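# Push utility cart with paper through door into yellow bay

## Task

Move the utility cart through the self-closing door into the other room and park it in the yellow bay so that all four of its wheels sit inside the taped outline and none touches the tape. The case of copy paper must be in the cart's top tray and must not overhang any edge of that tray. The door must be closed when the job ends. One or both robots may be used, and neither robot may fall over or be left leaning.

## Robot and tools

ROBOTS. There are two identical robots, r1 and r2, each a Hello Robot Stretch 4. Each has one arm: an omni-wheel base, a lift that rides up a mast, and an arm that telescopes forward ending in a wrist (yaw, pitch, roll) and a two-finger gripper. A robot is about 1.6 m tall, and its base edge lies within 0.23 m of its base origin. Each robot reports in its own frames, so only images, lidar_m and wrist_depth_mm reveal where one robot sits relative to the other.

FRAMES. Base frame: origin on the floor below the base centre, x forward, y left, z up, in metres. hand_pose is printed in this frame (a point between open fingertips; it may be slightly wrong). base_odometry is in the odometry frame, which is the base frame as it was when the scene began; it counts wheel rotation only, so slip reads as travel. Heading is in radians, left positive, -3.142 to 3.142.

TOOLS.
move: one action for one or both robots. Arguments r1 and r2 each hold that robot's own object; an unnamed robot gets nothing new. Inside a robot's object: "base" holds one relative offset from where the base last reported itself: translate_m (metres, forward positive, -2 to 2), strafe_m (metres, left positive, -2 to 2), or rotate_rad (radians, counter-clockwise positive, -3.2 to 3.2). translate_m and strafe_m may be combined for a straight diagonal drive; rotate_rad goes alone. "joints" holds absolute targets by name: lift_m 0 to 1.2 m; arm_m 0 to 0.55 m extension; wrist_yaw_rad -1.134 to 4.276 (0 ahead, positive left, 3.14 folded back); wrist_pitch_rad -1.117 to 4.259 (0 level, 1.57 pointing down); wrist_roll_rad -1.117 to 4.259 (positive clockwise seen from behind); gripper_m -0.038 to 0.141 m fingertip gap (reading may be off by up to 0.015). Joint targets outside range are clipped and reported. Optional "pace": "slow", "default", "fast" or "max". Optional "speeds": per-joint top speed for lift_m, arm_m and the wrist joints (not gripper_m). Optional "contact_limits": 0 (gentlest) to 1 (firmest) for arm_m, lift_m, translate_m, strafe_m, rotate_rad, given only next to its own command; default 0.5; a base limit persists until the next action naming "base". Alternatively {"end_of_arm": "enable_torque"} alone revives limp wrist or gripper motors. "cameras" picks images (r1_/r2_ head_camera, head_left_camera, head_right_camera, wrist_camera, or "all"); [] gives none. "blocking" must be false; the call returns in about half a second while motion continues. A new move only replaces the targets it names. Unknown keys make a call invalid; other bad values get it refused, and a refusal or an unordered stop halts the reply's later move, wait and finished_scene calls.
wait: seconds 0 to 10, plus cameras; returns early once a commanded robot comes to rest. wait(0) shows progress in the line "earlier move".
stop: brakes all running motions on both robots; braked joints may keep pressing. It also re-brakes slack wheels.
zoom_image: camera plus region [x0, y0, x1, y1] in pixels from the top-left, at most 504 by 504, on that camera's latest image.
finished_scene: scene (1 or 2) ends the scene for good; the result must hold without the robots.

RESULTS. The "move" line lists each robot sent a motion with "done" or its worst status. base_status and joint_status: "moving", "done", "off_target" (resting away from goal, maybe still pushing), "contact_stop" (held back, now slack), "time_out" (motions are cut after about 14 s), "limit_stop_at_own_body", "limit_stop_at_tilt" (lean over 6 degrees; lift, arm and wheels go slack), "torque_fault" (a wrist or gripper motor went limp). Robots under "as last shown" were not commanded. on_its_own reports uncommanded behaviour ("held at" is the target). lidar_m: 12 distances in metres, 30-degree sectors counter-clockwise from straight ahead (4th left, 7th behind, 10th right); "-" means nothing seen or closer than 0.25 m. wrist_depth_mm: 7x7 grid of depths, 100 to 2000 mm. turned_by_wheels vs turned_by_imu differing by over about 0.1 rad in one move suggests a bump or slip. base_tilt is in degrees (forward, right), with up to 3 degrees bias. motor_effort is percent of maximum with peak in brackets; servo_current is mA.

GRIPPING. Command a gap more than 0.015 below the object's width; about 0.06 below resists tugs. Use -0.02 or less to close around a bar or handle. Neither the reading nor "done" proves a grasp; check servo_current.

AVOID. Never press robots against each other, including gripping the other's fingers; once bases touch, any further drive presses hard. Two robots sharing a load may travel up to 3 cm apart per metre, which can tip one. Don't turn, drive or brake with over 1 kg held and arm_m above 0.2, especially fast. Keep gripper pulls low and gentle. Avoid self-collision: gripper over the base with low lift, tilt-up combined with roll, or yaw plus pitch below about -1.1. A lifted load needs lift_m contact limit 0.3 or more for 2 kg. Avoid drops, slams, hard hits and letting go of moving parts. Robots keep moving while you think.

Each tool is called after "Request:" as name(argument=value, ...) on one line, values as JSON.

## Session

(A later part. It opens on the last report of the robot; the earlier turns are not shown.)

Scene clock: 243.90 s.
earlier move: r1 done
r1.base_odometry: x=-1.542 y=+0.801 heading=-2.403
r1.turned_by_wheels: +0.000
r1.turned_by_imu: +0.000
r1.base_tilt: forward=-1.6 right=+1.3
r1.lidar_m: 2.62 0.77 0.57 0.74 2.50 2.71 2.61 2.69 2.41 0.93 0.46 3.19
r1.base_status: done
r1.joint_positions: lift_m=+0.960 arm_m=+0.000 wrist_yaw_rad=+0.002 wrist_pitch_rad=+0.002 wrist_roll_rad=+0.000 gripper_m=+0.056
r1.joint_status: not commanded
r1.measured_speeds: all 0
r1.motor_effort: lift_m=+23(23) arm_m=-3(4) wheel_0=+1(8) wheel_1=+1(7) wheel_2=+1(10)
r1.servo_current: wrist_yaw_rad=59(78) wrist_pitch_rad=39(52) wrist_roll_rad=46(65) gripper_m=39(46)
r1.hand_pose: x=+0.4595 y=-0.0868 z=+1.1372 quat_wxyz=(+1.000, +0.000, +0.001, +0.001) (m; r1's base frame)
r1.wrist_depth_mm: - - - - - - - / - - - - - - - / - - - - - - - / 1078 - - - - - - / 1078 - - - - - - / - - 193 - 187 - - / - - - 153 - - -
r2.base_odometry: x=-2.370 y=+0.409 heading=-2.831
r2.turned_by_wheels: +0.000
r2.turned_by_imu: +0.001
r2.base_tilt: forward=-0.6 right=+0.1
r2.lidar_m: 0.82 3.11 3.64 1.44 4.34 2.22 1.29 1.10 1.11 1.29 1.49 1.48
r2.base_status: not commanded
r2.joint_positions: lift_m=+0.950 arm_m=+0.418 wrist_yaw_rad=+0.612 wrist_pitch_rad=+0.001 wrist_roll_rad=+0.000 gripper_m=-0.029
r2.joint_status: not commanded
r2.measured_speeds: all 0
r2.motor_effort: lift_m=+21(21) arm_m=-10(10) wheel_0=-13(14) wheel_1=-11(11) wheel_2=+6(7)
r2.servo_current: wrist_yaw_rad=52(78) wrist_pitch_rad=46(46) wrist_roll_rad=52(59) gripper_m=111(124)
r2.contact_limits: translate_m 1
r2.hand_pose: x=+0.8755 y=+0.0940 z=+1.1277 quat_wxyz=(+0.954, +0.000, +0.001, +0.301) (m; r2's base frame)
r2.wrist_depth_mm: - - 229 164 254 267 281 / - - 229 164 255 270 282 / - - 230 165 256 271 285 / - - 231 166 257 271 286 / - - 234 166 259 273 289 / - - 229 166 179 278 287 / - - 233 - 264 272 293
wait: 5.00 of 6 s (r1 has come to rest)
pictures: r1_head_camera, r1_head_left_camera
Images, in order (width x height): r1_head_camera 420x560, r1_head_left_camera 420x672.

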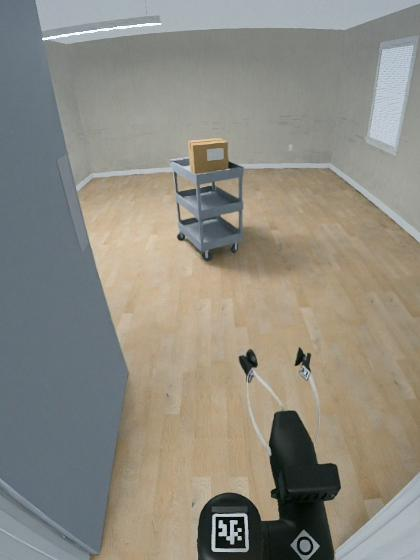

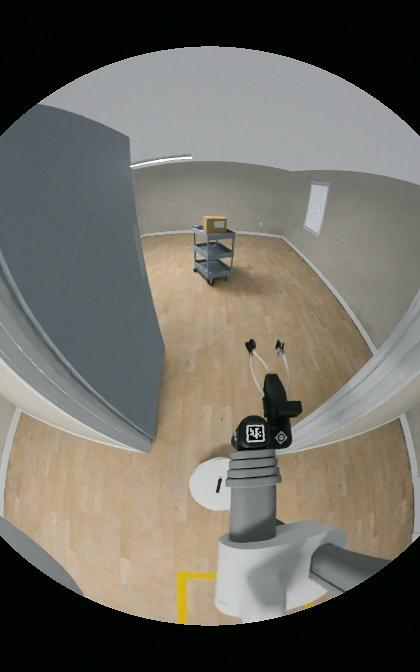

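Request:
move(blocking=false, r1={"base":{"translate_m":0.8}}, r2={"base":{"translate_m":-0.18,"strafe_m":-0.06},"joints":{"wrist_yaw_rad":0.47},"speeds":{"wrist_yaw_rad":0.08},"pace":"slow","contact_limits":{"translate_m":1}}, cameras=[])

Request:
wait(seconds=4, cameras=[])

Request:
wait(seconds=2, cameras=[])

Request:
move(blocking=false, r1={"base":{"translate_m":1.0,"strafe_m":-0.75}}, cameras=[])

Request:
wait(seconds=6, cameras=["r1_head_camera","r1_head_left_camera"])

Scene clock: 254.10 s.
move: r1 moving; r2 moving
r1.base_odometry: x=-1.565 y=+0.780 heading=-2.403
r1.turned_by_wheels: +0.000
r1.turned_by_imu: +0.000
r1.base_tilt: forward=-1.6 right=+1.3
r1.lidar_m: 2.61 0.80 0.57 0.60 2.50 2.77 2.61 2.72 2.41 0.72 0.46 3.23
r1.base_status: translate_m moving
r1.joint_positions: lift_m=+0.960 arm_m=+0.000 wrist_yaw_rad=+0.002 wrist_pitch_rad=+0.002 wrist_roll_rad=+0.000 gripper_m=+0.056
r1.joint_status: not commanded
r1.measured_speeds: translate_m=+0.122 strafe_m=+0.001 rotate_rad=+0.002 lift_m=+0.000 arm_m=+0.000 wrist_yaw_rad=+0.000 wrist_pitch_rad=+0.000 wrist_roll_rad=+0.000
r1.motor_effort: lift_m=+23(23) arm_m=-3(4) wheel_0=+6(8) wheel_1=+7(7) wheel_2=-9(9)
r1.servo_current: wrist_yaw_rad=52(59) wrist_pitch_rad=39(46) wrist_roll_rad=33(65) gripper_m=39(46)
r1.hand_pose: x=+0.4595 y=-0.0868 z=+1.1372 quat_wxyz=(+1.000, +0.000, +0.001, +0.001) (m; r1's base frame)
r1.wrist_depth_mm: - - - - - - - / - - - - - - - / - - - - - - - / - - - - - - - / - - - - - - - / - - 194 - 187 - - / - - - 153 - - -
r2.base_odometry: x=-2.359 y=+0.417 heading=-2.832
r2.turned_by_wheels: -0.001
r2.turned_by_imu: -0.012
r2.base_tilt: forward=-0.6 right=+0.1
r2.lidar_m: 0.83 3.00 3.63 1.45 4.32 2.27 1.27 1.08 1.10 1.31 1.48 1.47
r2.base_status: translate_m moving; strafe_m moving
r2.joint_positions: lift_m=+0.950 arm_m=+0.418 wrist_yaw_rad=+0.582 wrist_pitch_rad=+0.001 wrist_roll_rad=+0.000 gripper_m=-0.029
r2.joint_status: wrist_yaw_rad moving
r2.measured_speeds: translate_m=-0.049 strafe_m=-0.015 rotate_rad=-0.007 lift_m=+0.000 arm_m=+0.000 wrist_yaw_rad=-0.081 wrist_pitch_rad=+0.000 wrist_roll_rad=+0.000
r2.motor_effort: lift_m=+21(21) arm_m=-10(10) wheel_0=-8(15) wheel_1=-13(14) wheel_2=+15(17)
r2.servo_current: wrist_yaw_rad=39(78) wrist_pitch_rad=39(52) wrist_roll_rad=52(52) gripper_m=117(124)
r2.contact_limits: translate_m 1
r2.hand_pose: x=+0.8782 y=+0.0855 z=+1.1277 quat_wxyz=(+0.958, +0.000, +0.001, +0.287) (m; r2's base frame)
r2.wrist_depth_mm: - - 228 167 260 278 297 / - - 229 163 260 279 296 / - - 231 165 264 279 296 / - - 231 165 263 285 298 / - - 233 167 267 285 304 / - - 228 167 180 286 304 / - - 231 - 272 278 307
pictures: none
No camera images: "cameras" was empty.

Scene clock: 256.73 s.
earlier move: r1 moving; r2 done
r1.base_odometry: x=-2.084 y=+0.307 heading=-2.403
r1.turned_by_wheels: +0.000
r1.turned_by_imu: +0.000
r1.base_tilt: forward=-1.6 right=+1.3
r1.lidar_m: 1.90 1.72 0.66 0.58 0.58 3.46 3.37 0.58 0.56 1.42 2.36 3.16
r1.base_status: translate_m moving
r1.joint_positions: lift_m=+0.960 arm_m=+0.000 wrist_yaw_rad=+0.002 wrist_pitch_rad=+0.002 wrist_roll_rad=+0.000 gripper_m=+0.056
r1.joint_status: not commanded
r1.measured_speeds: translate_m=+0.187 strafe_m=-0.001 rotate_rad=-0.003 lift_m=+0.000 arm_m=+0.000 wrist_yaw_rad=+0.000 wrist_pitch_rad=+0.000 wrist_roll_rad=+0.000
r1.motor_effort: lift_m=+23(23) arm_m=-3(4) wheel_0=+2(9) wheel_1=+3(8) wheel_2=-1(10)
r1.servo_current: wrist_yaw_rad=46(65) wrist_pitch_rad=46(52) wrist_roll_rad=39(78) gripper_m=39(52)
r1.hand_pose: x=+0.4595 y=-0.0868 z=+1.1372 quat_wxyz=(+1.000, +0.000, +0.001, +0.001) (m; r1's base frame)
r1.wrist_depth_mm: - - - - - - - / - - - - - - - / - - - - - - - / - - - - - - - / - - - - - - - / - - 194 - 187 - - / - - - 143 - - -
r2.base_odometry: x=-2.218 y=+0.521 heading=-2.829
r2.turned_by_wheels: +0.003
r2.turned_by_imu: -0.119
r2.base_tilt: forward=-0.4 right=+0.2
r2.lidar_m: 0.82 1.60 3.65 1.40 1.58 2.92 1.36 1.08 1.08 1.16 1.59 1.55
r2.base_status: done
r2.joint_positions: lift_m=+0.950 arm_m=+0.418 wrist_yaw_rad=+0.487 wrist_pitch_rad=+0.001 wrist_roll_rad=+0.000 gripper_m=-0.029
r2.joint_status: all done
r2.measured_speeds: all 0
r2.motor_effort: lift_m=+20(21) arm_m=-9(10) wheel_0=+3(16) wheel_1=-5(16) wheel_2=+31(34)
r2.servo_current: wrist_yaw_rad=98(117) wrist_pitch_rad=39(52) wrist_roll_rad=39(59) gripper_m=111(124)
r2.contact_limits: translate_m 1
r2.hand_pose: x=+0.8850 y=+0.0577 z=+1.1277 quat_wxyz=(+0.970, +0.000, +0.001, +0.241) (m; r2's base frame)
r2.wrist_depth_mm: - 208 224 167 300 366 - / - 211 225 168 301 366 - / - 210 226 170 301 368 - / - 210 226 167 303 368 - / - 211 227 170 303 368 - / - 214 183 171 179 368 - / - - 223 - 322 342 -
wait: 2.63 of 4 s (r2 has come to rest)
pictures: none
No camera images: "cameras" was empty.

Scene clock: 257.77 s.
earlier move: r1 done
r1.base_odometry: x=-2.133 y=+0.262 heading=-2.403
r1.turned_by_wheels: +0.000
r1.turned_by_imu: +0.000
r1.base_tilt: forward=-1.6 right=+1.3
r1.lidar_m: 1.85 3.59 0.69 0.57 0.60 0.80 3.44 0.64 0.64 1.66 2.35 3.16
r1.base_status: done
r1.joint_positions: lift_m=+0.960 arm_m=+0.000 wrist_yaw_rad=+0.002 wrist_pitch_rad=+0.002 wrist_roll_rad=+0.000 gripper_m=+0.056
r1.joint_status: not commanded
r1.measured_speeds: all 0
r1.motor_effort: lift_m=+23(23) arm_m=-4(4) wheel_0=+3(9) wheel_1=+1(8) wheel_2=+1(10)
r1.servo_current: wrist_yaw_rad=46(65) wrist_pitch_rad=39(52) wrist_roll_rad=46(78) gripper_m=39(52)
r1.hand_pose: x=+0.4595 y=-0.0868 z=+1.1372 quat_wxyz=(+1.000, +0.000, +0.001, +0.001) (m; r1's base frame)
r1.wrist_depth_mm: - - - - - - - / - - - - - - - / - - - - - - - / - - - - - - - / - - - - - - - / - - 193 - 187 - - / - - - 142 - - -
r2.base_odometry: x=-2.218 y=+0.521 heading=-2.829
r2.turned_by_wheels: +0.000
r2.turned_by_imu: -0.001
r2.base_tilt: forward=-0.4 right=+0.1
r2.lidar_m: 0.83 1.56 3.67 1.39 1.60 2.87 1.37 1.07 1.07 1.16 1.59 1.55
r2.base_status: done
r2.joint_positions: lift_m=+0.950 arm_m=+0.418 wrist_yaw_rad=+0.487 wrist_pitch_rad=+0.001 wrist_roll_rad=+0.000 gripper_m=-0.029
r2.joint_status: all done
r2.measured_speeds: all 0
r2.motor_effort: lift_m=+20(21) arm_m=-9(10) wheel_0=+3(16) wheel_1=-5(16) wheel_2=+31(34)
r2.servo_current: wrist_yaw_rad=104(117) wrist_pitch_rad=39(52) wrist_roll_rad=52(59) gripper_m=124(124)
r2.contact_limits: translate_m 1
r2.hand_pose: x=+0.8850 y=+0.0577 z=+1.1277 quat_wxyz=(+0.970, +0.000, +0.001, +0.241) (m; r2's base frame)
r2.wrist_depth_mm: - 209 224 167 301 366 - / - 209 224 168 301 364 - / - 210 225 169 303 366 - / - 211 227 167 301 368 - / - 212 226 171 303 370 - / - 213 183 171 179 370 - / - - 224 - 322 343 -
wait: 1.03 of 2 s (r1 has come to rest)
pictures: none
No camera images: "cameras" was empty.

Scene clock: 258.27 s.
move: r1 moving
r1.base_odometry: x=-2.167 y=+0.259 heading=-2.403
r1.turned_by_wheels: +0.000
r1.turned_by_imu: -0.001
r1.base_tilt: forward=-1.6 right=+1.2
r1.lidar_m: 1.81 3.61 0.69 0.61 0.60 0.84 3.46 0.64 0.68 1.74 2.33 3.14
r1.base_status: translate_m moving; strafe_m moving
r1.joint_positions: lift_m=+0.960 arm_m=+0.000 wrist_yaw_rad=+0.002 wrist_pitch_rad=+0.002 wrist_roll_rad=+0.000 gripper_m=+0.056
r1.joint_status: not commanded
r1.measured_speeds: translate_m=+0.104 strafe_m=-0.079 rotate_rad=-0.005 lift_m=+0.000 arm_m=+0.000 wrist_yaw_rad=+0.000 wrist_pitch_rad=+0.000 wrist_roll_rad=+0.000
r1.motor_effort: lift_m=+23(23) arm_m=-3(4) wheel_0=+10(10) wheel_1=-6(6) wheel_2=-7(8)
r1.servo_current: wrist_yaw_rad=52(52) wrist_pitch_rad=39(46) wrist_roll_rad=52(72) gripper_m=39(46)
r1.hand_pose: x=+0.4595 y=-0.0868 z=+1.1372 quat_wxyz=(+1.000, +0.000, +0.001, +0.001) (m; r1's base frame)
r1.wrist_depth_mm: - - - - - - - / - - - - - - - / - - - - - - - / - - - - - - - / - - - - - - - / - - 194 - 187 - - / - - - 143 - - -
r2: as last shown
r2.turned_by_imu: +0.000
r2.base_tilt: forward=-0.3 right=+0.1
r2.lidar_m: 0.82 1.57 3.67 1.41 1.58 2.88 1.38 1.10 1.06 1.16 1.58 1.55
r2.motor_effort: lift_m=+20(20) arm_m=-9(9) wheel_0=+4(4) wheel_1=-5(5) wheel_2=+31(31)
r2.servo_current: wrist_yaw_rad=104(104) wrist_pitch_rad=39(46) wrist_roll_rad=46(46) gripper_m=111(117)
r2.contact_limits: translate_m 1
r2.wrist_depth_mm: - 209 223 167 301 368 - / - 208 224 168 303 366 - / - 210 226 169 303 368 - / - 211 226 167 303 368 - / - 211 227 171 304 370 - / - 212 183 171 179 370 - / - - 223 - 324 342 -
pictures: none
No camera images: "cameras" was empty.

Scene clock: 263.33 s.
earlier move: r1 done
r1.base_odometry: x=-3.377 y=+0.143 heading=-2.403
r1.turned_by_wheels: +0.000
r1.turned_by_imu: -0.003
r1.base_tilt: forward=-1.6 right=+1.3
r1.lidar_m: 4.35 1.18 1.22 1.75 1.55 1.85 1.39 1.48 1.58 1.49 1.55 2.08
r1.base_status: done
r1.joint_positions: lift_m=+0.960 arm_m=+0.000 wrist_yaw_rad=+0.002 wrist_pitch_rad=+0.002 wrist_roll_rad=+0.000 gripper_m=+0.056
r1.joint_status: not commanded
r1.measured_speeds: all 0
r1.motor_effort: lift_m=+23(23) arm_m=-4(4) wheel_0=+2(12) wheel_1=-3(6) wheel_2=+0(9)
r1.servo_current: wrist_yaw_rad=46(78) wrist_pitch_rad=46(52) wrist_roll_rad=52(72) gripper_m=46(52)
r1.hand_pose: x=+0.4595 y=-0.0868 z=+1.1372 quat_wxyz=(+1.000, +0.000, +0.001, +0.001) (m; r1's base frame)
r1.wrist_depth_mm: - - - - - - - / - - - - - - - / - - - - - - - / - - - - - - - / - - - - - - - / 1336 - 193 - 187 - - / - - - 153 - - -
r2.base_odometry: x=-2.218 y=+0.521 heading=-2.829
r2.turned_by_wheels: +0.000
r2.turned_by_imu: +0.001
r2.base_tilt: forward=-0.4 right=+0.2
r2.lidar_m: 0.81 2.00 1.95 1.40 1.58 2.86 1.35 1.09 1.08 1.19 1.57 1.54
r2.base_status: not commanded
r2.joint_positions: lift_m=+0.950 arm_m=+0.418 wrist_yaw_rad=+0.487 wrist_pitch_rad=+0.001 wrist_roll_rad=+0.000 gripper_m=-0.029
r2.joint_status: not commanded
r2.measured_speeds: all 0
r2.motor_effort: lift_m=+20(20) arm_m=-9(9) wheel_0=+3(4) wheel_1=-5(5) wheel_2=+31(31)
r2.servo_current: wrist_yaw_rad=104(117) wrist_pitch_rad=39(52) wrist_roll_rad=52(59) gripper_m=117(124)
r2.contact_limits: translate_m 1
r2.hand_pose: x=+0.8850 y=+0.0577 z=+1.1277 quat_wxyz=(+0.970, +0.000, +0.001, +0.241) (m; r2's base frame)
r2.wrist_depth_mm: - 208 224 167 301 364 - / - 210 224 168 301 362 - / - 210 225 170 303 366 - / - 211 226 167 304 368 - / - 211 226 170 304 368 - / - 213 183 171 179 375 - / - 1618 223 - 324 342 -
wait: 5.07 of 6 s (r1 has come to rest)
pictures: r1_head_camera, r1_head_left_camera
Images, in order (width x height): r1_head_camera 420x560, r1_head_left_camera 420x672.

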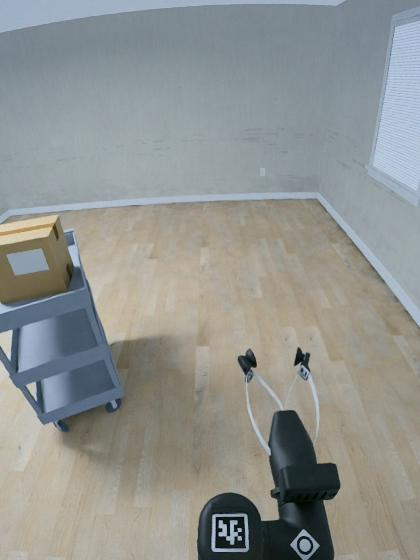

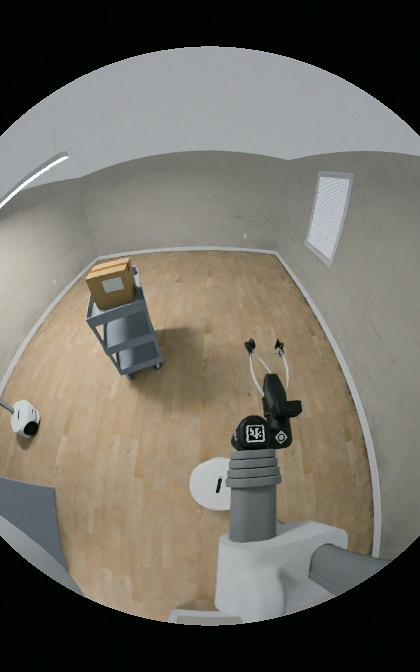

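Request:
move(blocking=false, cameras=["r1_head_camera","r1_head_left_camera","r1_head_right_camera","r2_head_camera"])

Scene clock: 284.73 s.
r1.base_odometry: x=-3.377 y=+0.143 heading=-2.403
r1.turned_by_wheels: +0.000
r1.turned_by_imu: +0.000
r1.base_tilt: forward=-1.6 right=+1.3
r1.lidar_m: 4.35 1.18 1.26 1.77 1.54 1.84 1.40 1.46 1.59 1.50 1.53 2.08
r1.base_status: done
r1.joint_positions: lift_m=+0.960 arm_m=+0.000 wrist_yaw_rad=+0.002 wrist_pitch_rad=+0.002 wrist_roll_rad=+0.000 gripper_m=+0.056
r1.joint_status: not commanded
r1.measured_speeds: all 0
r1.motor_effort: lift_m=+23(23) arm_m=-4(4) wheel_0=+1(12) wheel_1=-3(6) wheel_2=+0(9)
r1.servo_current: wrist_yaw_rad=52(78) wrist_pitch_rad=46(52) wrist_roll_rad=39(72) gripper_m=46(52)
r1.hand_pose: x=+0.4595 y=-0.0868 z=+1.1372 quat_wxyz=(+1.000, +0.000, +0.001, +0.001) (m; r1's base frame)
r1.wrist_depth_mm: - - - - - - - / - - - - - - - / - - - - - - - / - - - - - - - / - - - - - - - / 1308 - 193 - 188 - - / - - - 153 - - -
r2.base_odometry: x=-2.218 y=+0.521 heading=-2.829
r2.turned_by_wheels: +0.000
r2.turned_by_imu: +0.000
r2.base_tilt: forward=-0.4 right=+0.1
r2.lidar_m: 0.81 2.03 1.95 1.42 1.61 2.89 1.38 1.08 1.06 1.17 1.55 1.55
r2.base_status: not commanded
r2.joint_positions: lift_m=+0.950 arm_m=+0.418 wrist_yaw_rad=+0.487 wrist_pitch_rad=+0.001 wrist_roll_rad=+0.000 gripper_m=-0.029
r2.joint_status: not commanded
r2.measured_speeds: all 0
r2.motor_effort: lift_m=+20(20) arm_m=-9(9) wheel_0=+3(4) wheel_1=-4(5) wheel_2=+30(31)
r2.servo_current: wrist_yaw_rad=98(117) wrist_pitch_rad=39(52) wrist_roll_rad=52(59) gripper_m=111(124)
r2.contact_limits: translate_m 1
r2.hand_pose: x=+0.8850 y=+0.0577 z=+1.1277 quat_wxyz=(+0.970, +0.000, +0.001, +0.241) (m; r2's base frame)
r2.wrist_depth_mm: - 208 224 167 300 368 - / - 210 225 168 301 364 - / - 210 226 170 304 368 - / - 210 227 167 303 366 - / - 211 227 171 304 368 - / - 213 184 171 179 373 - / - 1618 222 - 322 342 -
pictures: r1_head_camera, r1_head_left_camera, r1_head_right_camera, r2_head_camera
Images, in order (width x height): r1_head_camera 420x560, r1_head_left_camera 420x672, r1_head_right_camera 420x672, r2_head_camera 420x560.

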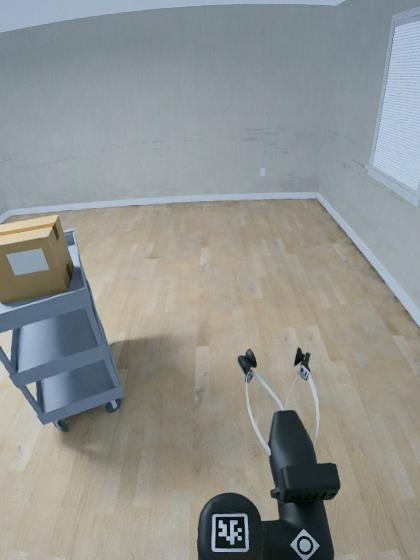

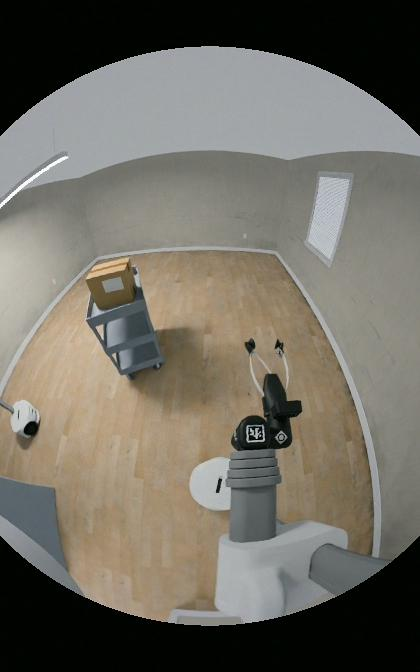

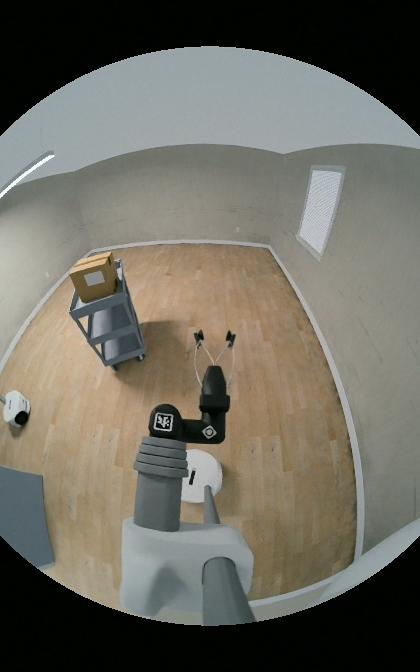

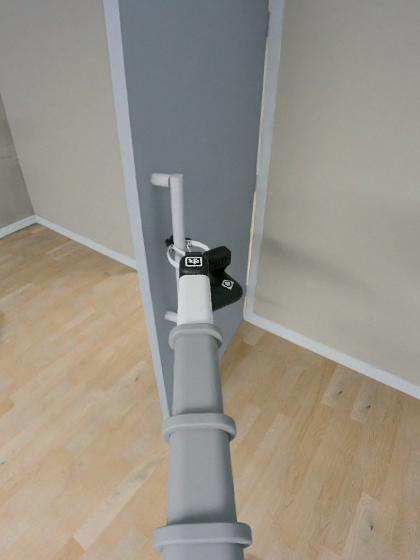

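Request:
move(blocking=false, cameras=[], r1={"base":{"translate_m":1.95}})

Request:
wait(seconds=10, cameras=[])

Request:
move(blocking=false, cameras=[], r1={"base":{"rotate_rad":3.14},"joints":{"lift_m":1.19}})

Request:
wait(seconds=8, cameras=["r1_head_camera","r1_head_right_camera"])

Scene clock: 301.03 s.
move: r1 moving
r1.base_odometry: x=-3.400 y=+0.122 heading=-2.402
r1.turned_by_wheels: +0.000
r1.turned_by_imu: +0.000
r1.base_tilt: forward=-1.6 right=+1.3
r1.lidar_m: 4.33 1.14 1.23 1.75 1.55 1.86 1.43 1.50 1.56 1.49 1.54 2.10
r1.base_status: translate_m moving
r1.joint_positions: lift_m=+0.960 arm_m=+0.000 wrist_yaw_rad=+0.002 wrist_pitch_rad=+0.002 wrist_roll_rad=+0.000 gripper_m=+0.056
r1.joint_status: not commanded
r1.measured_speeds: translate_m=+0.122 strafe_m=+0.001 rotate_rad=-0.004 lift_m=+0.000 arm_m=+0.000 wrist_yaw_rad=+0.000 wrist_pitch_rad=+0.000 wrist_roll_rad=+0.000
r1.motor_effort: lift_m=+23(23) arm_m=-4(4) wheel_0=+6(8) wheel_1=+3(7) wheel_2=-9(9)
r1.servo_current: wrist_yaw_rad=46(65) wrist_pitch_rad=39(46) wrist_roll_rad=46(65) gripper_m=39(46)
r1.hand_pose: x=+0.4595 y=-0.0868 z=+1.1372 quat_wxyz=(+1.000, +0.000, +0.001, +0.001) (m; r1's base frame)
r1.wrist_depth_mm: - - - - - - - / - - - - - - - / - - - - - - - / - - - - - - - / - - - - - - - / - - 194 - 187 - - / - - - 153 - - -
r2: as last shown
r2.lidar_m: 0.83 2.04 1.97 1.39 1.59 2.88 1.40 1.09 1.06 1.16 1.57 1.54
r2.motor_effort: lift_m=+20(20) arm_m=-9(9) wheel_0=+3(4) wheel_1=-5(5) wheel_2=+31(31)
r2.servo_current: wrist_yaw_rad=98(104) wrist_pitch_rad=46(46) wrist_roll_rad=39(52) gripper_m=117(117)
r2.contact_limits: translate_m 1
r2.wrist_depth_mm: - 208 224 167 301 364 - / - 209 224 168 303 364 - / - 210 226 169 303 366 - / - 211 226 167 303 368 - / - 211 227 171 303 368 - / - 211 184 171 179 370 - / - 1576 223 - 322 345 -
pictures: none
No camera images: "cameras" was empty.

Scene clock: 308.53 s.
earlier move: r1 done
r1.base_odometry: x=-4.819 y=-1.170 heading=-2.402
r1.turned_by_wheels: +0.000
r1.turned_by_imu: +0.001
r1.base_tilt: forward=-1.6 right=+1.2
r1.lidar_m: 2.42 2.49 3.36 3.26 0.85 0.93 3.42 2.16 1.52 1.43 1.48 2.03
r1.base_status: done
r1.joint_positions: lift_m=+0.960 arm_m=+0.000 wrist_yaw_rad=+0.002 wrist_pitch_rad=+0.002 wrist_roll_rad=+0.000 gripper_m=+0.056
r1.joint_status: not commanded
r1.measured_speeds: all 0
r1.motor_effort: lift_m=+23(23) arm_m=-3(4) wheel_0=+1(8) wheel_1=+2(8) wheel_2=+1(10)
r1.servo_current: wrist_yaw_rad=26(78) wrist_pitch_rad=39(52) wrist_roll_rad=52(72) gripper_m=46(52)
r1.hand_pose: x=+0.4595 y=-0.0868 z=+1.1373 quat_wxyz=(+1.000, +0.000, +0.001, +0.001) (m; r1's base frame)
r1.wrist_depth_mm: - - - - - - - / - - - - - - - / - - - - - - - / - - - - - - - / - - - - - - - / - - 193 - 188 - - / - - - 153 - - -
r2.base_odometry: x=-2.218 y=+0.521 heading=-2.829
r2.turned_by_wheels: +0.000
r2.turned_by_imu: +0.001
r2.base_tilt: forward=-0.3 right=+0.1
r2.lidar_m: 0.82 2.57 3.65 1.41 1.58 2.89 1.37 1.08 1.08 1.19 1.58 1.56
r2.base_status: not commanded
r2.joint_positions: lift_m=+0.950 arm_m=+0.418 wrist_yaw_rad=+0.487 wrist_pitch_rad=+0.001 wrist_roll_rad=+0.000 gripper_m=-0.029
r2.joint_status: not commanded
r2.measured_speeds: all 0
r2.motor_effort: lift_m=+20(20) arm_m=-9(9) wheel_0=+4(4) wheel_1=-4(5) wheel_2=+31(31)
r2.servo_current: wrist_yaw_rad=98(111) wrist_pitch_rad=33(52) wrist_roll_rad=39(65) gripper_m=111(124)
r2.contact_limits: translate_m 1
r2.hand_pose: x=+0.8850 y=+0.0577 z=+1.1277 quat_wxyz=(+0.970, +0.000, +0.001, +0.241) (m; r2's base frame)
r2.wrist_depth_mm: - 208 224 167 301 366 - / - 209 224 168 301 366 - / - 211 225 169 303 366 - / - 211 226 167 304 370 - / - 211 227 171 304 368 - / - 213 183 171 179 370 - / - - 224 - 324 343 -
wait: 7.50 of 10 s (r1 has come to rest)
pictures: none
No camera images: "cameras" was empty.

Scene clock: 309.03 s.
move: r1 moving
r1.base_odometry: x=-4.819 y=-1.170 heading=-2.185
r1.turned_by_wheels: +0.217
r1.turned_by_imu: +0.218
r1.base_tilt: forward=-1.6 right=+1.3
r1.lidar_m: 2.42 2.71 3.28 0.86 0.87 2.81 3.33 1.78 1.48 1.44 1.62 2.45
r1.base_status: rotate_rad moving
r1.joint_positions: lift_m=+0.998 arm_m=+0.000 wrist_yaw_rad=+0.002 wrist_pitch_rad=+0.002 wrist_roll_rad=+0.000 gripper_m=+0.056
r1.joint_status: lift_m moving
r1.measured_speeds: translate_m=+0.001 strafe_m=+0.000 rotate_rad=+0.842 lift_m=+0.146 arm_m=+0.000 wrist_yaw_rad=+0.000 wrist_pitch_rad=+0.000 wrist_roll_rad=+0.000
r1.motor_effort: lift_m=+24(27) arm_m=-4(4) wheel_0=-6(8) wheel_1=-8(8) wheel_2=-7(7)
r1.servo_current: wrist_yaw_rad=65(65) wrist_pitch_rad=33(52) wrist_roll_rad=52(52) gripper_m=39(46)
r1.hand_pose: x=+0.4595 y=-0.0868 z=+1.1752 quat_wxyz=(+1.000, +0.000, +0.001, +0.001) (m; r1's base frame)
r1.wrist_depth_mm: - - - - - - - / - - - - - - - / - - - - - - - / - - - - - - - / - - - - - - - / - - 193 - 187 - - / - - - 153 - - -
r2: as last shown
r2.turned_by_imu: +0.000
r2.lidar_m: 0.81 2.61 3.66 1.41 1.57 2.93 1.37 1.08 1.07 1.17 1.56 1.55
r2.motor_effort: lift_m=+20(20) arm_m=-9(9) wheel_0=+3(4) wheel_1=-5(5) wheel_2=+31(31)
r2.servo_current: wrist_yaw_rad=98(104) wrist_pitch_rad=39(39) wrist_roll_rad=52(52) gripper_m=117(117)
r2.contact_limits: translate_m 1
r2.wrist_depth_mm: - 208 224 167 301 366 - / - 209 224 168 301 366 - / - 211 225 170 303 368 - / - 211 226 167 303 366 - / - 212 225 171 304 368 - / - 213 184 171 179 373 - / - - 223 - 322 342 -
pictures: none
No camera images: "cameras" was empty.

Scene clock: 311.67 s.
earlier move: r1 done
r1.base_odometry: x=-4.819 y=-1.170 heading=+0.737
r1.turned_by_wheels: +2.923
r1.turned_by_imu: +2.938
r1.base_tilt: forward=-1.6 right=+1.3
r1.lidar_m: 3.34 2.19 1.54 1.42 1.47 1.97 2.43 2.53 3.35 3.28 0.86 0.92
r1.base_status: done
r1.joint_positions: lift_m=+1.190 arm_m=+0.000 wrist_yaw_rad=+0.002 wrist_pitch_rad=+0.002 wrist_roll_rad=+0.000 gripper_m=+0.056
r1.joint_status: all done
r1.measured_speeds: all 0
r1.motor_effort: lift_m=+23(28) arm_m=-4(4) wheel_0=-3(9) wheel_1=-1(9) wheel_2=+0(8)
r1.servo_current: wrist_yaw_rad=52(65) wrist_pitch_rad=46(52) wrist_roll_rad=33(65) gripper_m=39(52)
r1.hand_pose: x=+0.4595 y=-0.0868 z=+1.3672 quat_wxyz=(+1.000, +0.000, +0.001, +0.001) (m; r1's base frame)
r1.wrist_depth_mm: - - - - - - - / - - - - - - - / - - - - - - - / - - - - - - - / - - - - - - - / - - 193 - 187 - - / - - - 153 - - -
r2.base_odometry: x=-2.218 y=+0.521 heading=-2.829
r2.turned_by_wheels: +0.000
r2.turned_by_imu: +0.000
r2.base_tilt: forward=-0.4 right=+0.2
r2.lidar_m: 0.83 2.57 3.67 1.40 1.61 2.88 1.38 1.11 1.08 1.19 1.58 1.56
r2.base_status: not commanded
r2.joint_positions: lift_m=+0.950 arm_m=+0.418 wrist_yaw_rad=+0.487 wrist_pitch_rad=+0.001 wrist_roll_rad=+0.000 gripper_m=-0.029
r2.joint_status: not commanded
r2.measured_speeds: all 0
r2.motor_effort: lift_m=+20(20) arm_m=-9(9) wheel_0=+3(4) wheel_1=-4(5) wheel_2=+31(31)
r2.servo_current: wrist_yaw_rad=91(111) wrist_pitch_rad=39(46) wrist_roll_rad=52(59) gripper_m=117(124)
r2.contact_limits: translate_m 1
r2.hand_pose: x=+0.8850 y=+0.0577 z=+1.1277 quat_wxyz=(+0.970, +0.000, +0.001, +0.241) (m; r2's base frame)
r2.wrist_depth_mm: - 208 224 167 301 366 - / - 209 225 168 303 366 - / - 210 226 170 301 368 - / - 211 225 167 303 370 - / - 211 226 171 303 370 - / - 213 184 170 179 370 - / - - 223 - 324 342 -
wait: 2.63 of 8 s (r1 has come to rest)
pictures: r1_head_camera, r1_head_right_camera
Images, in order (width x height): r1_head_camera 420x560, r1_head_right_camera 420x672.

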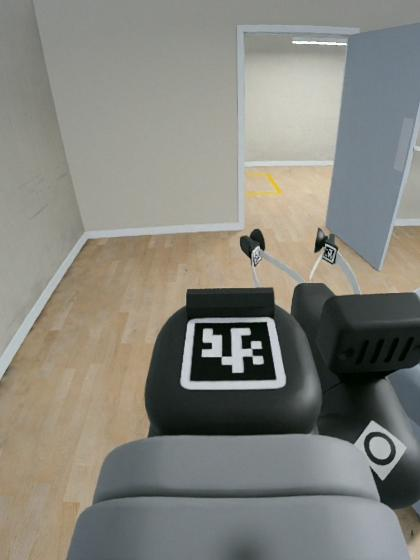

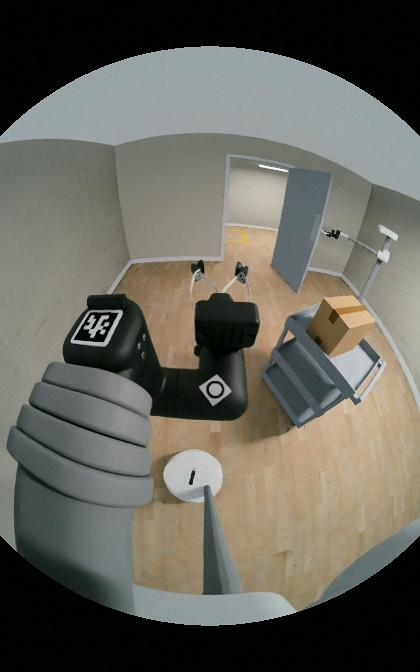

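Request:
zoom_image(camera="r1_head_right_camera", region=[240, 260, 400, 440])

Request:
move(blocking=false, cameras=[], r1={"base":{"translate_m":-0.25,"strafe_m":-0.6},"joints":{"gripper_m":0.12}})

Request:
wait(seconds=6, cameras=["r1_head_camera","r1_head_left_camera","r1_head_right_camera"])

Scaled by 2.800 from the camera's 420x672 image, which has a finer 600x960 frame.

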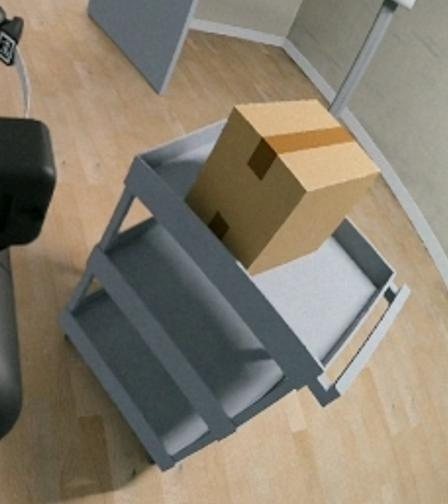

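Scene clock: 316.50 s.
move: r1 moving
r1.base_odometry: x=-4.808 y=-1.200 heading=+0.738
r1.turned_by_wheels: +0.000
r1.turned_by_imu: +0.000
r1.base_tilt: forward=-1.6 right=+1.3
r1.lidar_m: 3.36 2.23 1.57 1.44 1.49 2.02 2.41 2.51 3.31 3.25 0.85 0.91
r1.base_status: translate_m moving; strafe_m moving
r1.joint_positions: lift_m=+1.190 arm_m=+0.000 wrist_yaw_rad=+0.002 wrist_pitch_rad=+0.002 wrist_roll_rad=+0.000 gripper_m=+0.075
r1.joint_status: gripper_m moving
r1.measured_speeds: translate_m=-0.047 strafe_m=-0.112 rotate_rad=+0.004 lift_m=+0.000 arm_m=+0.000 wrist_yaw_rad=+0.000 wrist_pitch_rad=+0.000 wrist_roll_rad=+0.000
r1.motor_effort: lift_m=+23(23) arm_m=-4(4) wheel_0=+7(8) wheel_1=-8(9) wheel_2=+5(5)
r1.servo_current: wrist_yaw_rad=52(59) wrist_pitch_rad=39(46) wrist_roll_rad=52(52) gripper_m=72(72)
r1.hand_pose: x=+0.4595 y=-0.0868 z=+1.3672 quat_wxyz=(+1.000, +0.000, +0.001, +0.001) (m; r1's base frame)
r1.wrist_depth_mm: - - - - - - - / - - - - - - - / - - - - - - - / - - - - - - - / - - - - - - - / - - 196 - 190 - - / - - - 151 - - -
r2: as last shown
r2.base_tilt: forward=-0.4 right=+0.1
r2.lidar_m: 0.82 2.58 3.67 1.43 1.58 2.86 1.39 1.09 1.05 1.18 1.56 1.53
r2.motor_effort: lift_m=+20(20) arm_m=-9(9) wheel_0=+3(3) wheel_1=-4(5) wheel_2=+31(31)
r2.servo_current: wrist_yaw_rad=98(104) wrist_pitch_rad=39(52) wrist_roll_rad=46(59) gripper_m=104(117)
r2.contact_limits: translate_m 1
r2.wrist_depth_mm: - 208 224 167 300 364 - / - 209 224 168 303 364 - / - 210 225 169 303 366 - / - 211 227 167 303 370 - / - 211 227 170 306 370 - / - 213 184 171 180 370 - / - - 224 - 324 343 -
pictures: none
No camera images: "cameras" was empty.

Scene clock: 319.63 s.
earlier move: r1 done
r1.base_odometry: x=-4.600 y=-1.783 heading=+0.738
r1.turned_by_wheels: +0.000
r1.turned_by_imu: -0.004
r1.base_tilt: forward=-1.6 right=+1.2
r1.lidar_m: 0.68 3.08 2.14 1.99 2.06 2.27 2.14 2.24 2.88 2.70 2.77 0.60
r1.base_status: done
r1.joint_positions: lift_m=+1.190 arm_m=+0.000 wrist_yaw_rad=+0.002 wrist_pitch_rad=+0.002 wrist_roll_rad=+0.000 gripper_m=+0.120
r1.joint_status: all done
r1.measured_speeds: all 0
r1.motor_effort: lift_m=+23(23) arm_m=-4(4) wheel_0=+3(9) wheel_1=+0(11) wheel_2=+2(6)
r1.servo_current: wrist_yaw_rad=59(65) wrist_pitch_rad=39(52) wrist_roll_rad=59(78) gripper_m=39(98)
r1.hand_pose: x=+0.4595 y=-0.0868 z=+1.3672 quat_wxyz=(+1.000, +0.000, +0.001, +0.001) (m; r1's base frame)
r1.wrist_depth_mm: - - - - - - - / - - - - - - - / - - - - - - - / - - - - - - - / - - - - - - - / - - - - 211 - - / - - - 143 759 759 -
r2.base_odometry: x=-2.218 y=+0.521 heading=-2.829
r2.turned_by_wheels: +0.000
r2.turned_by_imu: +0.000
r2.base_tilt: forward=-0.4 right=+0.1
r2.lidar_m: 0.82 2.58 3.68 1.39 1.62 2.85 1.35 1.10 1.06 1.16 1.54 1.56
r2.base_status: not commanded
r2.joint_positions: lift_m=+0.950 arm_m=+0.418 wrist_yaw_rad=+0.487 wrist_pitch_rad=+0.001 wrist_roll_rad=+0.000 gripper_m=-0.029
r2.joint_status: not commanded
r2.measured_speeds: all 0
r2.motor_effort: lift_m=+20(20) arm_m=-9(9) wheel_0=+3(4) wheel_1=-4(5) wheel_2=+31(31)
r2.servo_current: wrist_yaw_rad=91(111) wrist_pitch_rad=39(52) wrist_roll_rad=46(59) gripper_m=111(124)
r2.contact_limits: translate_m 1
r2.hand_pose: x=+0.8850 y=+0.0577 z=+1.1277 quat_wxyz=(+0.970, +0.000, +0.001, +0.241) (m; r2's base frame)
r2.wrist_depth_mm: - 208 224 167 301 364 - / - 210 225 168 301 364 - / - 210 225 170 303 368 - / - 210 226 167 304 366 - / - 211 227 170 304 370 - / - 213 183 171 179 370 - / - - 224 - 322 343 -
wait: 3.13 of 6 s (r1 has come to rest)
pictures: r1_head_camera, r1_head_left_camera, r1_head_right_camera
Images, in order (width x height): r1_head_camera 420x560, r1_head_left_camera 420x672, r1_head_right_camera 420x672.

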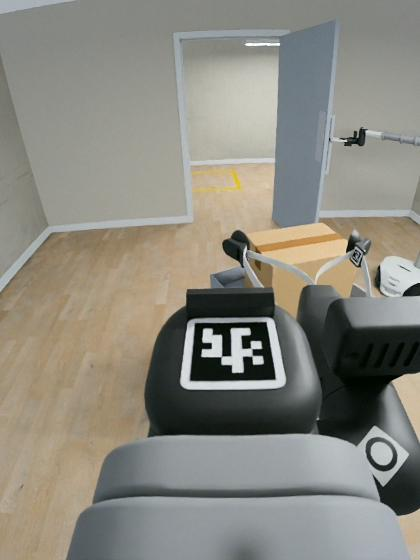

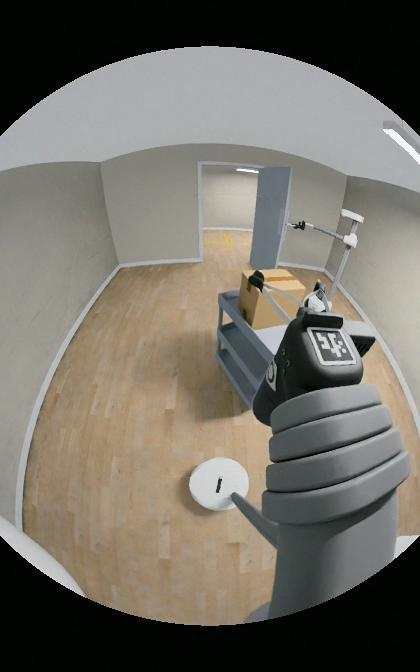

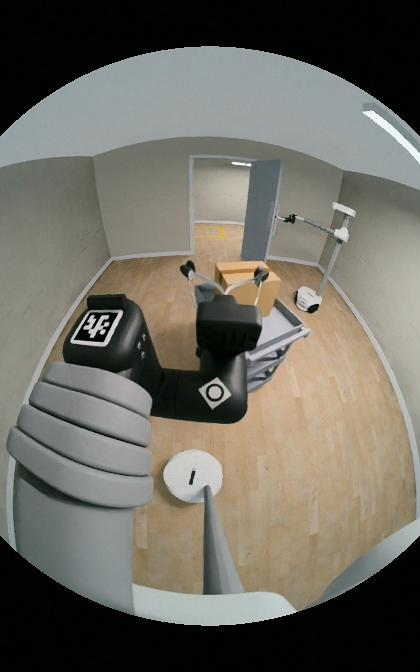

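Request:
move(blocking=false, cameras=[], r1={"base":{"translate_m":-0.32,"strafe_m":-0.4}})

Request:
wait(seconds=6, cameras=[])

Request:
move(blocking=false, cameras=[], r1={"base":{"rotate_rad":0.28},"joints":{"arm_m":0.2,"wrist_pitch_rad":1.57,"wrist_roll_rad":1.57}})

Request:
wait(seconds=6, cameras=["r1_head_camera","r1_head_right_camera","r1_wrist_camera"])

Scene clock: 327.53 s.
move: r1 moving
r1.base_odometry: x=-4.598 y=-1.814 heading=+0.738
r1.turned_by_wheels: +0.000
r1.turned_by_imu: +0.000
r1.base_tilt: forward=-1.6 right=+1.3
r1.lidar_m: 0.68 3.09 2.16 2.01 2.05 2.25 2.10 2.21 2.84 2.68 2.74 0.59
r1.base_status: translate_m moving; strafe_m moving
r1.joint_positions: lift_m=+1.190 arm_m=+0.000 wrist_yaw_rad=+0.002 wrist_pitch_rad=+0.002 wrist_roll_rad=+0.000 gripper_m=+0.120
r1.joint_status: not commanded
r1.measured_speeds: translate_m=-0.078 strafe_m=-0.096 rotate_rad=+0.000 lift_m=+0.000 arm_m=+0.000 wrist_yaw_rad=+0.000 wrist_pitch_rad=+0.000 wrist_roll_rad=+0.000
r1.motor_effort: lift_m=+23(23) arm_m=-4(4) wheel_0=+8(8) wheel_1=-9(9) wheel_2=+6(7)
r1.servo_current: wrist_yaw_rad=65(65) wrist_pitch_rad=46(52) wrist_roll_rad=46(72) gripper_m=46(46)
r1.hand_pose: x=+0.4595 y=-0.0868 z=+1.3672 quat_wxyz=(+1.000, +0.000, +0.001, +0.001) (m; r1's base frame)
r1.wrist_depth_mm: - - - - - - - / - - - - - - - / - - - - - - - / - - - - - - - / - - - - - - - / - - - - 211 - - / - - - 143 759 750 -
r2: as last shown
r2.base_tilt: forward=-0.3 right=+0.1
r2.lidar_m: 0.81 2.60 3.68 1.40 1.59 2.88 1.37 1.11 1.07 1.16 1.57 1.55
r2.servo_current: wrist_yaw_rad=104(104) wrist_pitch_rad=33(39) wrist_roll_rad=39(52) gripper_m=111(117)
r2.contact_limits: translate_m 1
r2.wrist_depth_mm: - 208 224 167 301 364 - / - 209 224 168 301 366 - / - 210 225 169 304 368 - / - 210 226 167 304 368 - / - 211 227 171 303 368 - / - 212 183 171 179 373 - / - - 223 - 324 342 -
pictures: none
No camera images: "cameras" was empty.

Scene clock: 330.23 s.
earlier move: r1 done
r1.base_odometry: x=-4.568 y=-2.294 heading=+0.738
r1.turned_by_wheels: +0.000
r1.turned_by_imu: -0.003
r1.base_tilt: forward=-1.6 right=+1.3
r1.lidar_m: 0.87 1.24 2.55 2.37 2.46 1.92 1.81 1.87 2.45 2.30 2.39 2.48
r1.base_status: done
r1.joint_positions: lift_m=+1.190 arm_m=+0.000 wrist_yaw_rad=+0.002 wrist_pitch_rad=+0.002 wrist_roll_rad=+0.000 gripper_m=+0.120
r1.joint_status: not commanded
r1.measured_speeds: all 0
r1.motor_effort: lift_m=+23(23) arm_m=-4(4) wheel_0=+2(8) wheel_1=+0(12) wheel_2=+0(8)
r1.servo_current: wrist_yaw_rad=52(65) wrist_pitch_rad=39(52) wrist_roll_rad=59(72) gripper_m=46(52)
r1.hand_pose: x=+0.4595 y=-0.0868 z=+1.3672 quat_wxyz=(+1.000, +0.000, +0.001, +0.001) (m; r1's base frame)
r1.wrist_depth_mm: - - - - - - - / - - - - - - - / - - - - - - - / - - - - - - - / - - - - - - - / - - 1160 - 212 - - / - 931 960 144 - - -
r2.base_odometry: x=-2.218 y=+0.521 heading=-2.829
r2.turned_by_wheels: +0.000
r2.turned_by_imu: +0.000
r2.base_tilt: forward=-0.3 right=+0.2
r2.lidar_m: 0.82 2.62 3.65 1.42 1.58 2.89 1.38 1.09 1.06 1.19 1.56 1.54
r2.base_status: not commanded
r2.joint_positions: lift_m=+0.950 arm_m=+0.418 wrist_yaw_rad=+0.487 wrist_pitch_rad=+0.001 wrist_roll_rad=+0.000 gripper_m=-0.029
r2.joint_status: not commanded
r2.measured_speeds: all 0
r2.motor_effort: lift_m=+20(20) arm_m=-9(9) wheel_0=+3(4) wheel_1=-4(5) wheel_2=+31(31)
r2.servo_current: wrist_yaw_rad=91(111) wrist_pitch_rad=39(46) wrist_roll_rad=52(59) gripper_m=111(117)
r2.contact_limits: translate_m 1
r2.hand_pose: x=+0.8850 y=+0.0577 z=+1.1277 quat_wxyz=(+0.970, +0.000, +0.001, +0.241) (m; r2's base frame)
r2.wrist_depth_mm: - 209 223 167 301 364 - / - 209 224 168 301 366 - / - 210 226 169 303 366 - / - 210 226 167 303 368 - / - 211 227 171 303 368 - / - 213 183 172 179 370 - / - - 223 - 324 343 -
wait: 2.70 of 6 s (r1 has come to rest)
pictures: none
No camera images: "cameras" was empty.

Scene clock: 330.73 s.
move: r1 moving
r1.base_odometry: x=-4.568 y=-2.294 heading=+0.868
r1.turned_by_wheels: +0.130
r1.turned_by_imu: +0.130
r1.base_tilt: forward=-1.6 right=+1.3
r1.lidar_m: 0.85 3.18 2.47 2.36 2.41 1.85 1.81 1.98 2.38 2.32 2.49 1.02
r1.base_status: rotate_rad moving
r1.joint_positions: lift_m=+1.190 arm_m=+0.051 wrist_yaw_rad=+0.002 wrist_pitch_rad=+0.583 wrist_roll_rad=+0.582 gripper_m=+0.120
r1.joint_status: arm_m moving; wrist_pitch_rad moving; wrist_roll_rad moving
r1.measured_speeds: translate_m=+0.002 strafe_m=-0.001 rotate_rad=+0.502 lift_m=+0.000 arm_m=+0.195 wrist_yaw_rad=+0.000 wrist_pitch_rad=+1.818 wrist_roll_rad=+1.820
r1.motor_effort: lift_m=+23(23) arm_m=+8(8) wheel_0=-7(7) wheel_1=-6(6) wheel_2=-5(6)
r1.servo_current: wrist_yaw_rad=39(59) wrist_pitch_rad=72(85) wrist_roll_rad=85(117) gripper_m=46(46)
r1.hand_pose: x=+0.4626 y=-0.0869 z=+1.2091 quat_wxyz=(+0.918, +0.275, +0.275, -0.081) (m; r1's base frame)
r1.wrist_depth_mm: - - - - - - - / - - - - - - - / - - 960 - - - 1863 / - - 991 1078 - 1863 1618 / - - 1060 809 1138 1576 1464 / - - 1255 - 194 1308 1255 / - - 1808 144 1281 1308 1182
r2: as last shown
r2.base_tilt: forward=-0.4 right=+0.1
r2.lidar_m: 0.83 2.60 3.67 1.39 1.57 2.88 1.38 1.08 1.08 1.20 1.53 1.53
r2.motor_effort: lift_m=+20(20) arm_m=-9(9) wheel_0=+3(4) wheel_1=-5(5) wheel_2=+31(31)
r2.servo_current: wrist_yaw_rad=111(111) wrist_pitch_rad=46(46) wrist_roll_rad=39(72) gripper_m=117(117)
r2.contact_limits: translate_m 1
r2.wrist_depth_mm: - 208 224 167 301 366 - / - 209 225 168 301 366 - / - 211 225 169 303 368 - / - 211 227 167 303 370 - / - 211 227 170 304 368 - / - 213 183 172 180 373 - / - - 223 - 324 343 -
pictures: none
No camera images: "cameras" was empty.

Scene clock: 331.93 s.
earlier move: r1 done
r1.base_odometry: x=-4.568 y=-2.294 heading=+1.017
r1.turned_by_wheels: +0.150
r1.turned_by_imu: +0.150
r1.base_tilt: forward=-1.6 right=+1.2
r1.lidar_m: 0.86 2.87 2.38 2.36 2.17 1.83 1.80 2.12 2.34 2.33 2.64 0.94
r1.base_status: done
r1.joint_positions: lift_m=+1.190 arm_m=+0.200 wrist_yaw_rad=+0.002 wrist_pitch_rad=+1.567 wrist_roll_rad=+1.568 gripper_m=+0.120
r1.joint_status: all done
r1.measured_speeds: all 0
r1.motor_effort: lift_m=+23(23) arm_m=+5(8) wheel_0=-5(8) wheel_1=-3(6) wheel_2=-1(6)
r1.servo_current: wrist_yaw_rad=46(72) wrist_pitch_rad=39(104) wrist_roll_rad=59(124) gripper_m=46(52)
r1.hand_pose: x=+0.3720 y=-0.0874 z=+1.0794 quat_wxyz=(+0.502, +0.500, +0.500, -0.498) (m; r1's base frame)
r1.wrist_depth_mm: 1281 1281 1281 1308 1281 1281 1308 / 1078 1308 1281 1281 1308 1308 1308 / 820 1308 1281 1308 1281 1308 1281 / 798 1281 1281 1255 1118 1308 1308 / 1281 1308 1281 1308 1060 1098 1308 / 1255 1281 1281 1281 212 1281 1308 / 1281 1308 1308 144 1281 1281 1281
r2.base_odometry: x=-2.218 y=+0.521 heading=-2.829
r2.turned_by_wheels: +0.000
r2.turned_by_imu: +0.000
r2.base_tilt: forward=-0.3 right=+0.2
r2.lidar_m: 0.83 2.62 3.68 1.41 1.56 2.87 1.40 1.08 1.06 1.15 1.56 1.55
r2.base_status: not commanded
r2.joint_positions: lift_m=+0.950 arm_m=+0.418 wrist_yaw_rad=+0.487 wrist_pitch_rad=+0.001 wrist_roll_rad=+0.000 gripper_m=-0.029
r2.joint_status: not commanded
r2.measured_speeds: all 0
r2.motor_effort: lift_m=+20(20) arm_m=-9(9) wheel_0=+3(4) wheel_1=-5(5) wheel_2=+31(31)
r2.servo_current: wrist_yaw_rad=98(111) wrist_pitch_rad=46(46) wrist_roll_rad=39(72) gripper_m=117(124)
r2.contact_limits: translate_m 1
r2.hand_pose: x=+0.8850 y=+0.0577 z=+1.1277 quat_wxyz=(+0.970, +0.000, +0.001, +0.241) (m; r2's base frame)
r2.wrist_depth_mm: - 208 224 167 300 366 - / - 209 224 167 301 366 - / - 210 225 169 303 368 - / - 211 226 167 303 368 - / - 211 227 171 304 366 - / - 213 183 171 179 373 - / - - 223 - 324 343 -
wait: 1.20 of 6 s (r1 has come to rest)
pictures: r1_head_camera, r1_head_right_camera, r1_wrist_camera
Images, in order (width x height): r1_head_camera 420x560, r1_head_right_camera 420x672, r1_wrist_camera 616x392.

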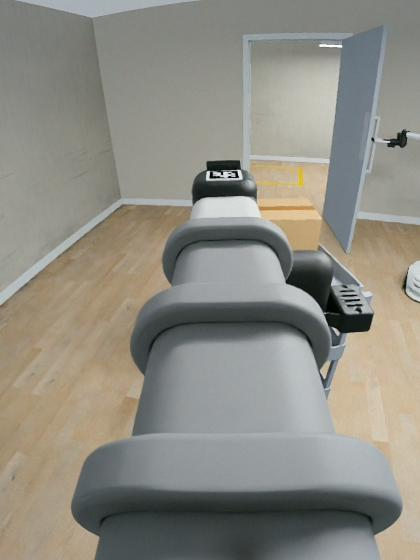

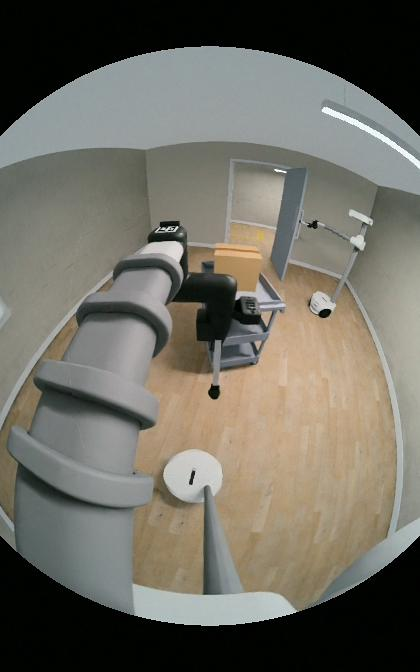

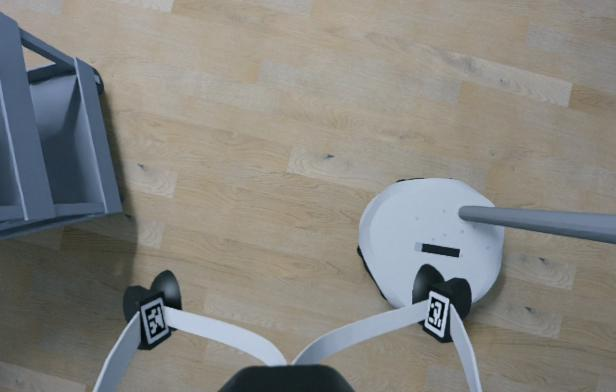

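Request:
move(blocking=false, cameras=[], r1={"base":{"strafe_m":-0.2},"joints":{"arm_m":0.35}})

Request:
wait(seconds=6, cameras=["r1_head_camera","r1_head_left_camera","r1_wrist_camera"])

Scene clock: 338.00 s.
move: r1 moving
r1.base_odometry: x=-4.537 y=-2.313 heading=+1.017
r1.turned_by_wheels: +0.000
r1.turned_by_imu: +0.000
r1.base_tilt: forward=-1.6 right=+1.2
r1.lidar_m: 0.87 2.92 2.40 2.41 2.17 1.82 1.82 2.11 2.29 2.28 2.59 0.95
r1.base_status: strafe_m moving
r1.joint_positions: lift_m=+1.190 arm_m=+0.251 wrist_yaw_rad=+0.002 wrist_pitch_rad=+1.568 wrist_roll_rad=+1.568 gripper_m=+0.120
r1.joint_status: arm_m moving
r1.measured_speeds: translate_m=+0.001 strafe_m=-0.140 rotate_rad=-0.004 lift_m=+0.000 arm_m=+0.195 wrist_yaw_rad=+0.000 wrist_pitch_rad=+0.000 wrist_roll_rad=+0.000
r1.motor_effort: lift_m=+23(23) arm_m=+3(6) wheel_0=+8(10) wheel_1=-9(11) wheel_2=+0(1)
r1.servo_current: wrist_yaw_rad=59(59) wrist_pitch_rad=39(46) wrist_roll_rad=46(59) gripper_m=46(52)
r1.hand_pose: x=+0.4226 y=-0.0874 z=+1.0794 quat_wxyz=(+0.502, +0.499, +0.501, -0.498) (m; r1's base frame)
r1.wrist_depth_mm: 1281 1281 1255 1281 1281 1281 1281 / 1078 1308 1308 1281 1308 1281 1308 / 778 1281 1308 1281 1281 1336 1336 / 788 1281 1308 1308 1160 1078 1281 / 1308 1281 1308 1281 1060 1060 1281 / 1308 1281 1281 1281 213 1281 1281 / 1281 1255 1281 144 1281 1281 1308
r2: as last shown
r2.base_tilt: forward=-0.4 right=+0.2
r2.lidar_m: 0.81 2.57 3.65 1.42 1.58 2.88 1.39 1.11 1.06 1.19 1.58 1.54
r2.motor_effort: lift_m=+20(20) arm_m=-9(9) wheel_0=+4(4) wheel_1=-5(5) wheel_2=+31(31)
r2.servo_current: wrist_yaw_rad=91(104) wrist_pitch_rad=33(46) wrist_roll_rad=46(52) gripper_m=111(117)
r2.contact_limits: translate_m 1
r2.wrist_depth_mm: - 208 224 167 301 366 - / - 209 224 169 301 366 - / - 210 224 170 304 366 - / - 210 226 167 303 368 - / - 211 226 170 303 368 - / - 213 183 172 180 375 - / - - 223 - 322 343 -
pictures: none
No camera images: "cameras" was empty.

Scene clock: 339.47 s.
earlier move: r1 done
r1.base_odometry: x=-4.398 y=-2.399 heading=+1.017
r1.turned_by_wheels: +0.000
r1.turned_by_imu: -0.001
r1.base_tilt: forward=-1.6 right=+1.3
r1.lidar_m: 0.86 3.11 2.56 2.57 2.21 1.85 1.84 2.15 2.13 2.11 2.45 1.01
r1.base_status: done
r1.joint_positions: lift_m=+1.190 arm_m=+0.350 wrist_yaw_rad=+0.002 wrist_pitch_rad=+1.568 wrist_roll_rad=+1.568 gripper_m=+0.120
r1.joint_status: all done
r1.measured_speeds: all 0
r1.motor_effort: lift_m=+23(23) arm_m=+4(7) wheel_0=+0(14) wheel_1=+0(11) wheel_2=+0(2)
r1.servo_current: wrist_yaw_rad=59(65) wrist_pitch_rad=46(52) wrist_roll_rad=59(59) gripper_m=39(52)
r1.hand_pose: x=+0.5218 y=-0.0874 z=+1.0794 quat_wxyz=(+0.502, +0.499, +0.501, -0.498) (m; r1's base frame)
r1.wrist_depth_mm: 1281 1281 1308 1255 1308 1308 1281 / 1281 1308 1308 1308 1308 1308 1281 / 788 1281 1255 1308 1255 1281 1308 / - 1160 1281 1281 1281 1078 1281 / - 1118 1281 1308 1308 1078 1308 / - 211 1281 1281 213 1078 1281 / 1281 1281 1281 144 1255 1281 1308
r2.base_odometry: x=-2.218 y=+0.521 heading=-2.829
r2.turned_by_wheels: +0.000
r2.turned_by_imu: +0.000
r2.base_tilt: forward=-0.3 right=+0.1
r2.lidar_m: 0.84 2.59 3.66 1.41 1.60 2.88 1.38 1.10 1.06 1.18 1.58 1.52
r2.base_status: not commanded
r2.joint_positions: lift_m=+0.950 arm_m=+0.418 wrist_yaw_rad=+0.487 wrist_pitch_rad=+0.001 wrist_roll_rad=+0.000 gripper_m=-0.029
r2.joint_status: not commanded
r2.measured_speeds: all 0
r2.motor_effort: lift_m=+20(20) arm_m=-9(9) wheel_0=+4(4) wheel_1=-4(5) wheel_2=+31(31)
r2.servo_current: wrist_yaw_rad=104(111) wrist_pitch_rad=39(46) wrist_roll_rad=46(52) gripper_m=117(124)
r2.contact_limits: translate_m 1
r2.hand_pose: x=+0.8850 y=+0.0577 z=+1.1277 quat_wxyz=(+0.970, +0.000, +0.001, +0.241) (m; r2's base frame)
r2.wrist_depth_mm: - 208 224 167 300 366 - / - 209 225 168 303 364 - / - 210 226 169 301 368 - / - 211 226 167 303 368 - / - 211 227 171 304 366 - / - 213 183 171 179 373 - / - - 223 - 324 343 -
wait: 1.47 of 6 s (r1 has come to rest)
pictures: r1_head_camera, r1_head_left_camera, r1_wrist_camera
Images, in order (width x height): r1_head_camera 420x560, r1_head_left_camera 420x672, r1_wrist_camera 616x392.

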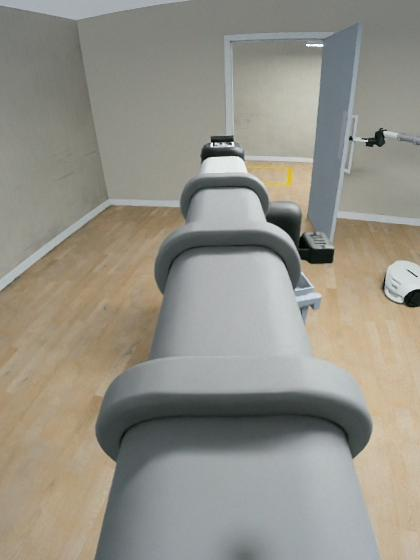

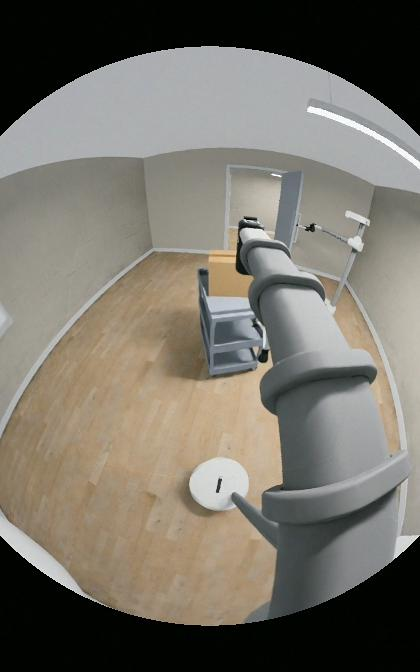

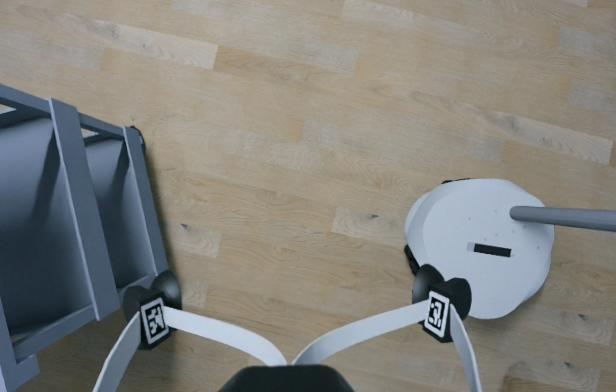

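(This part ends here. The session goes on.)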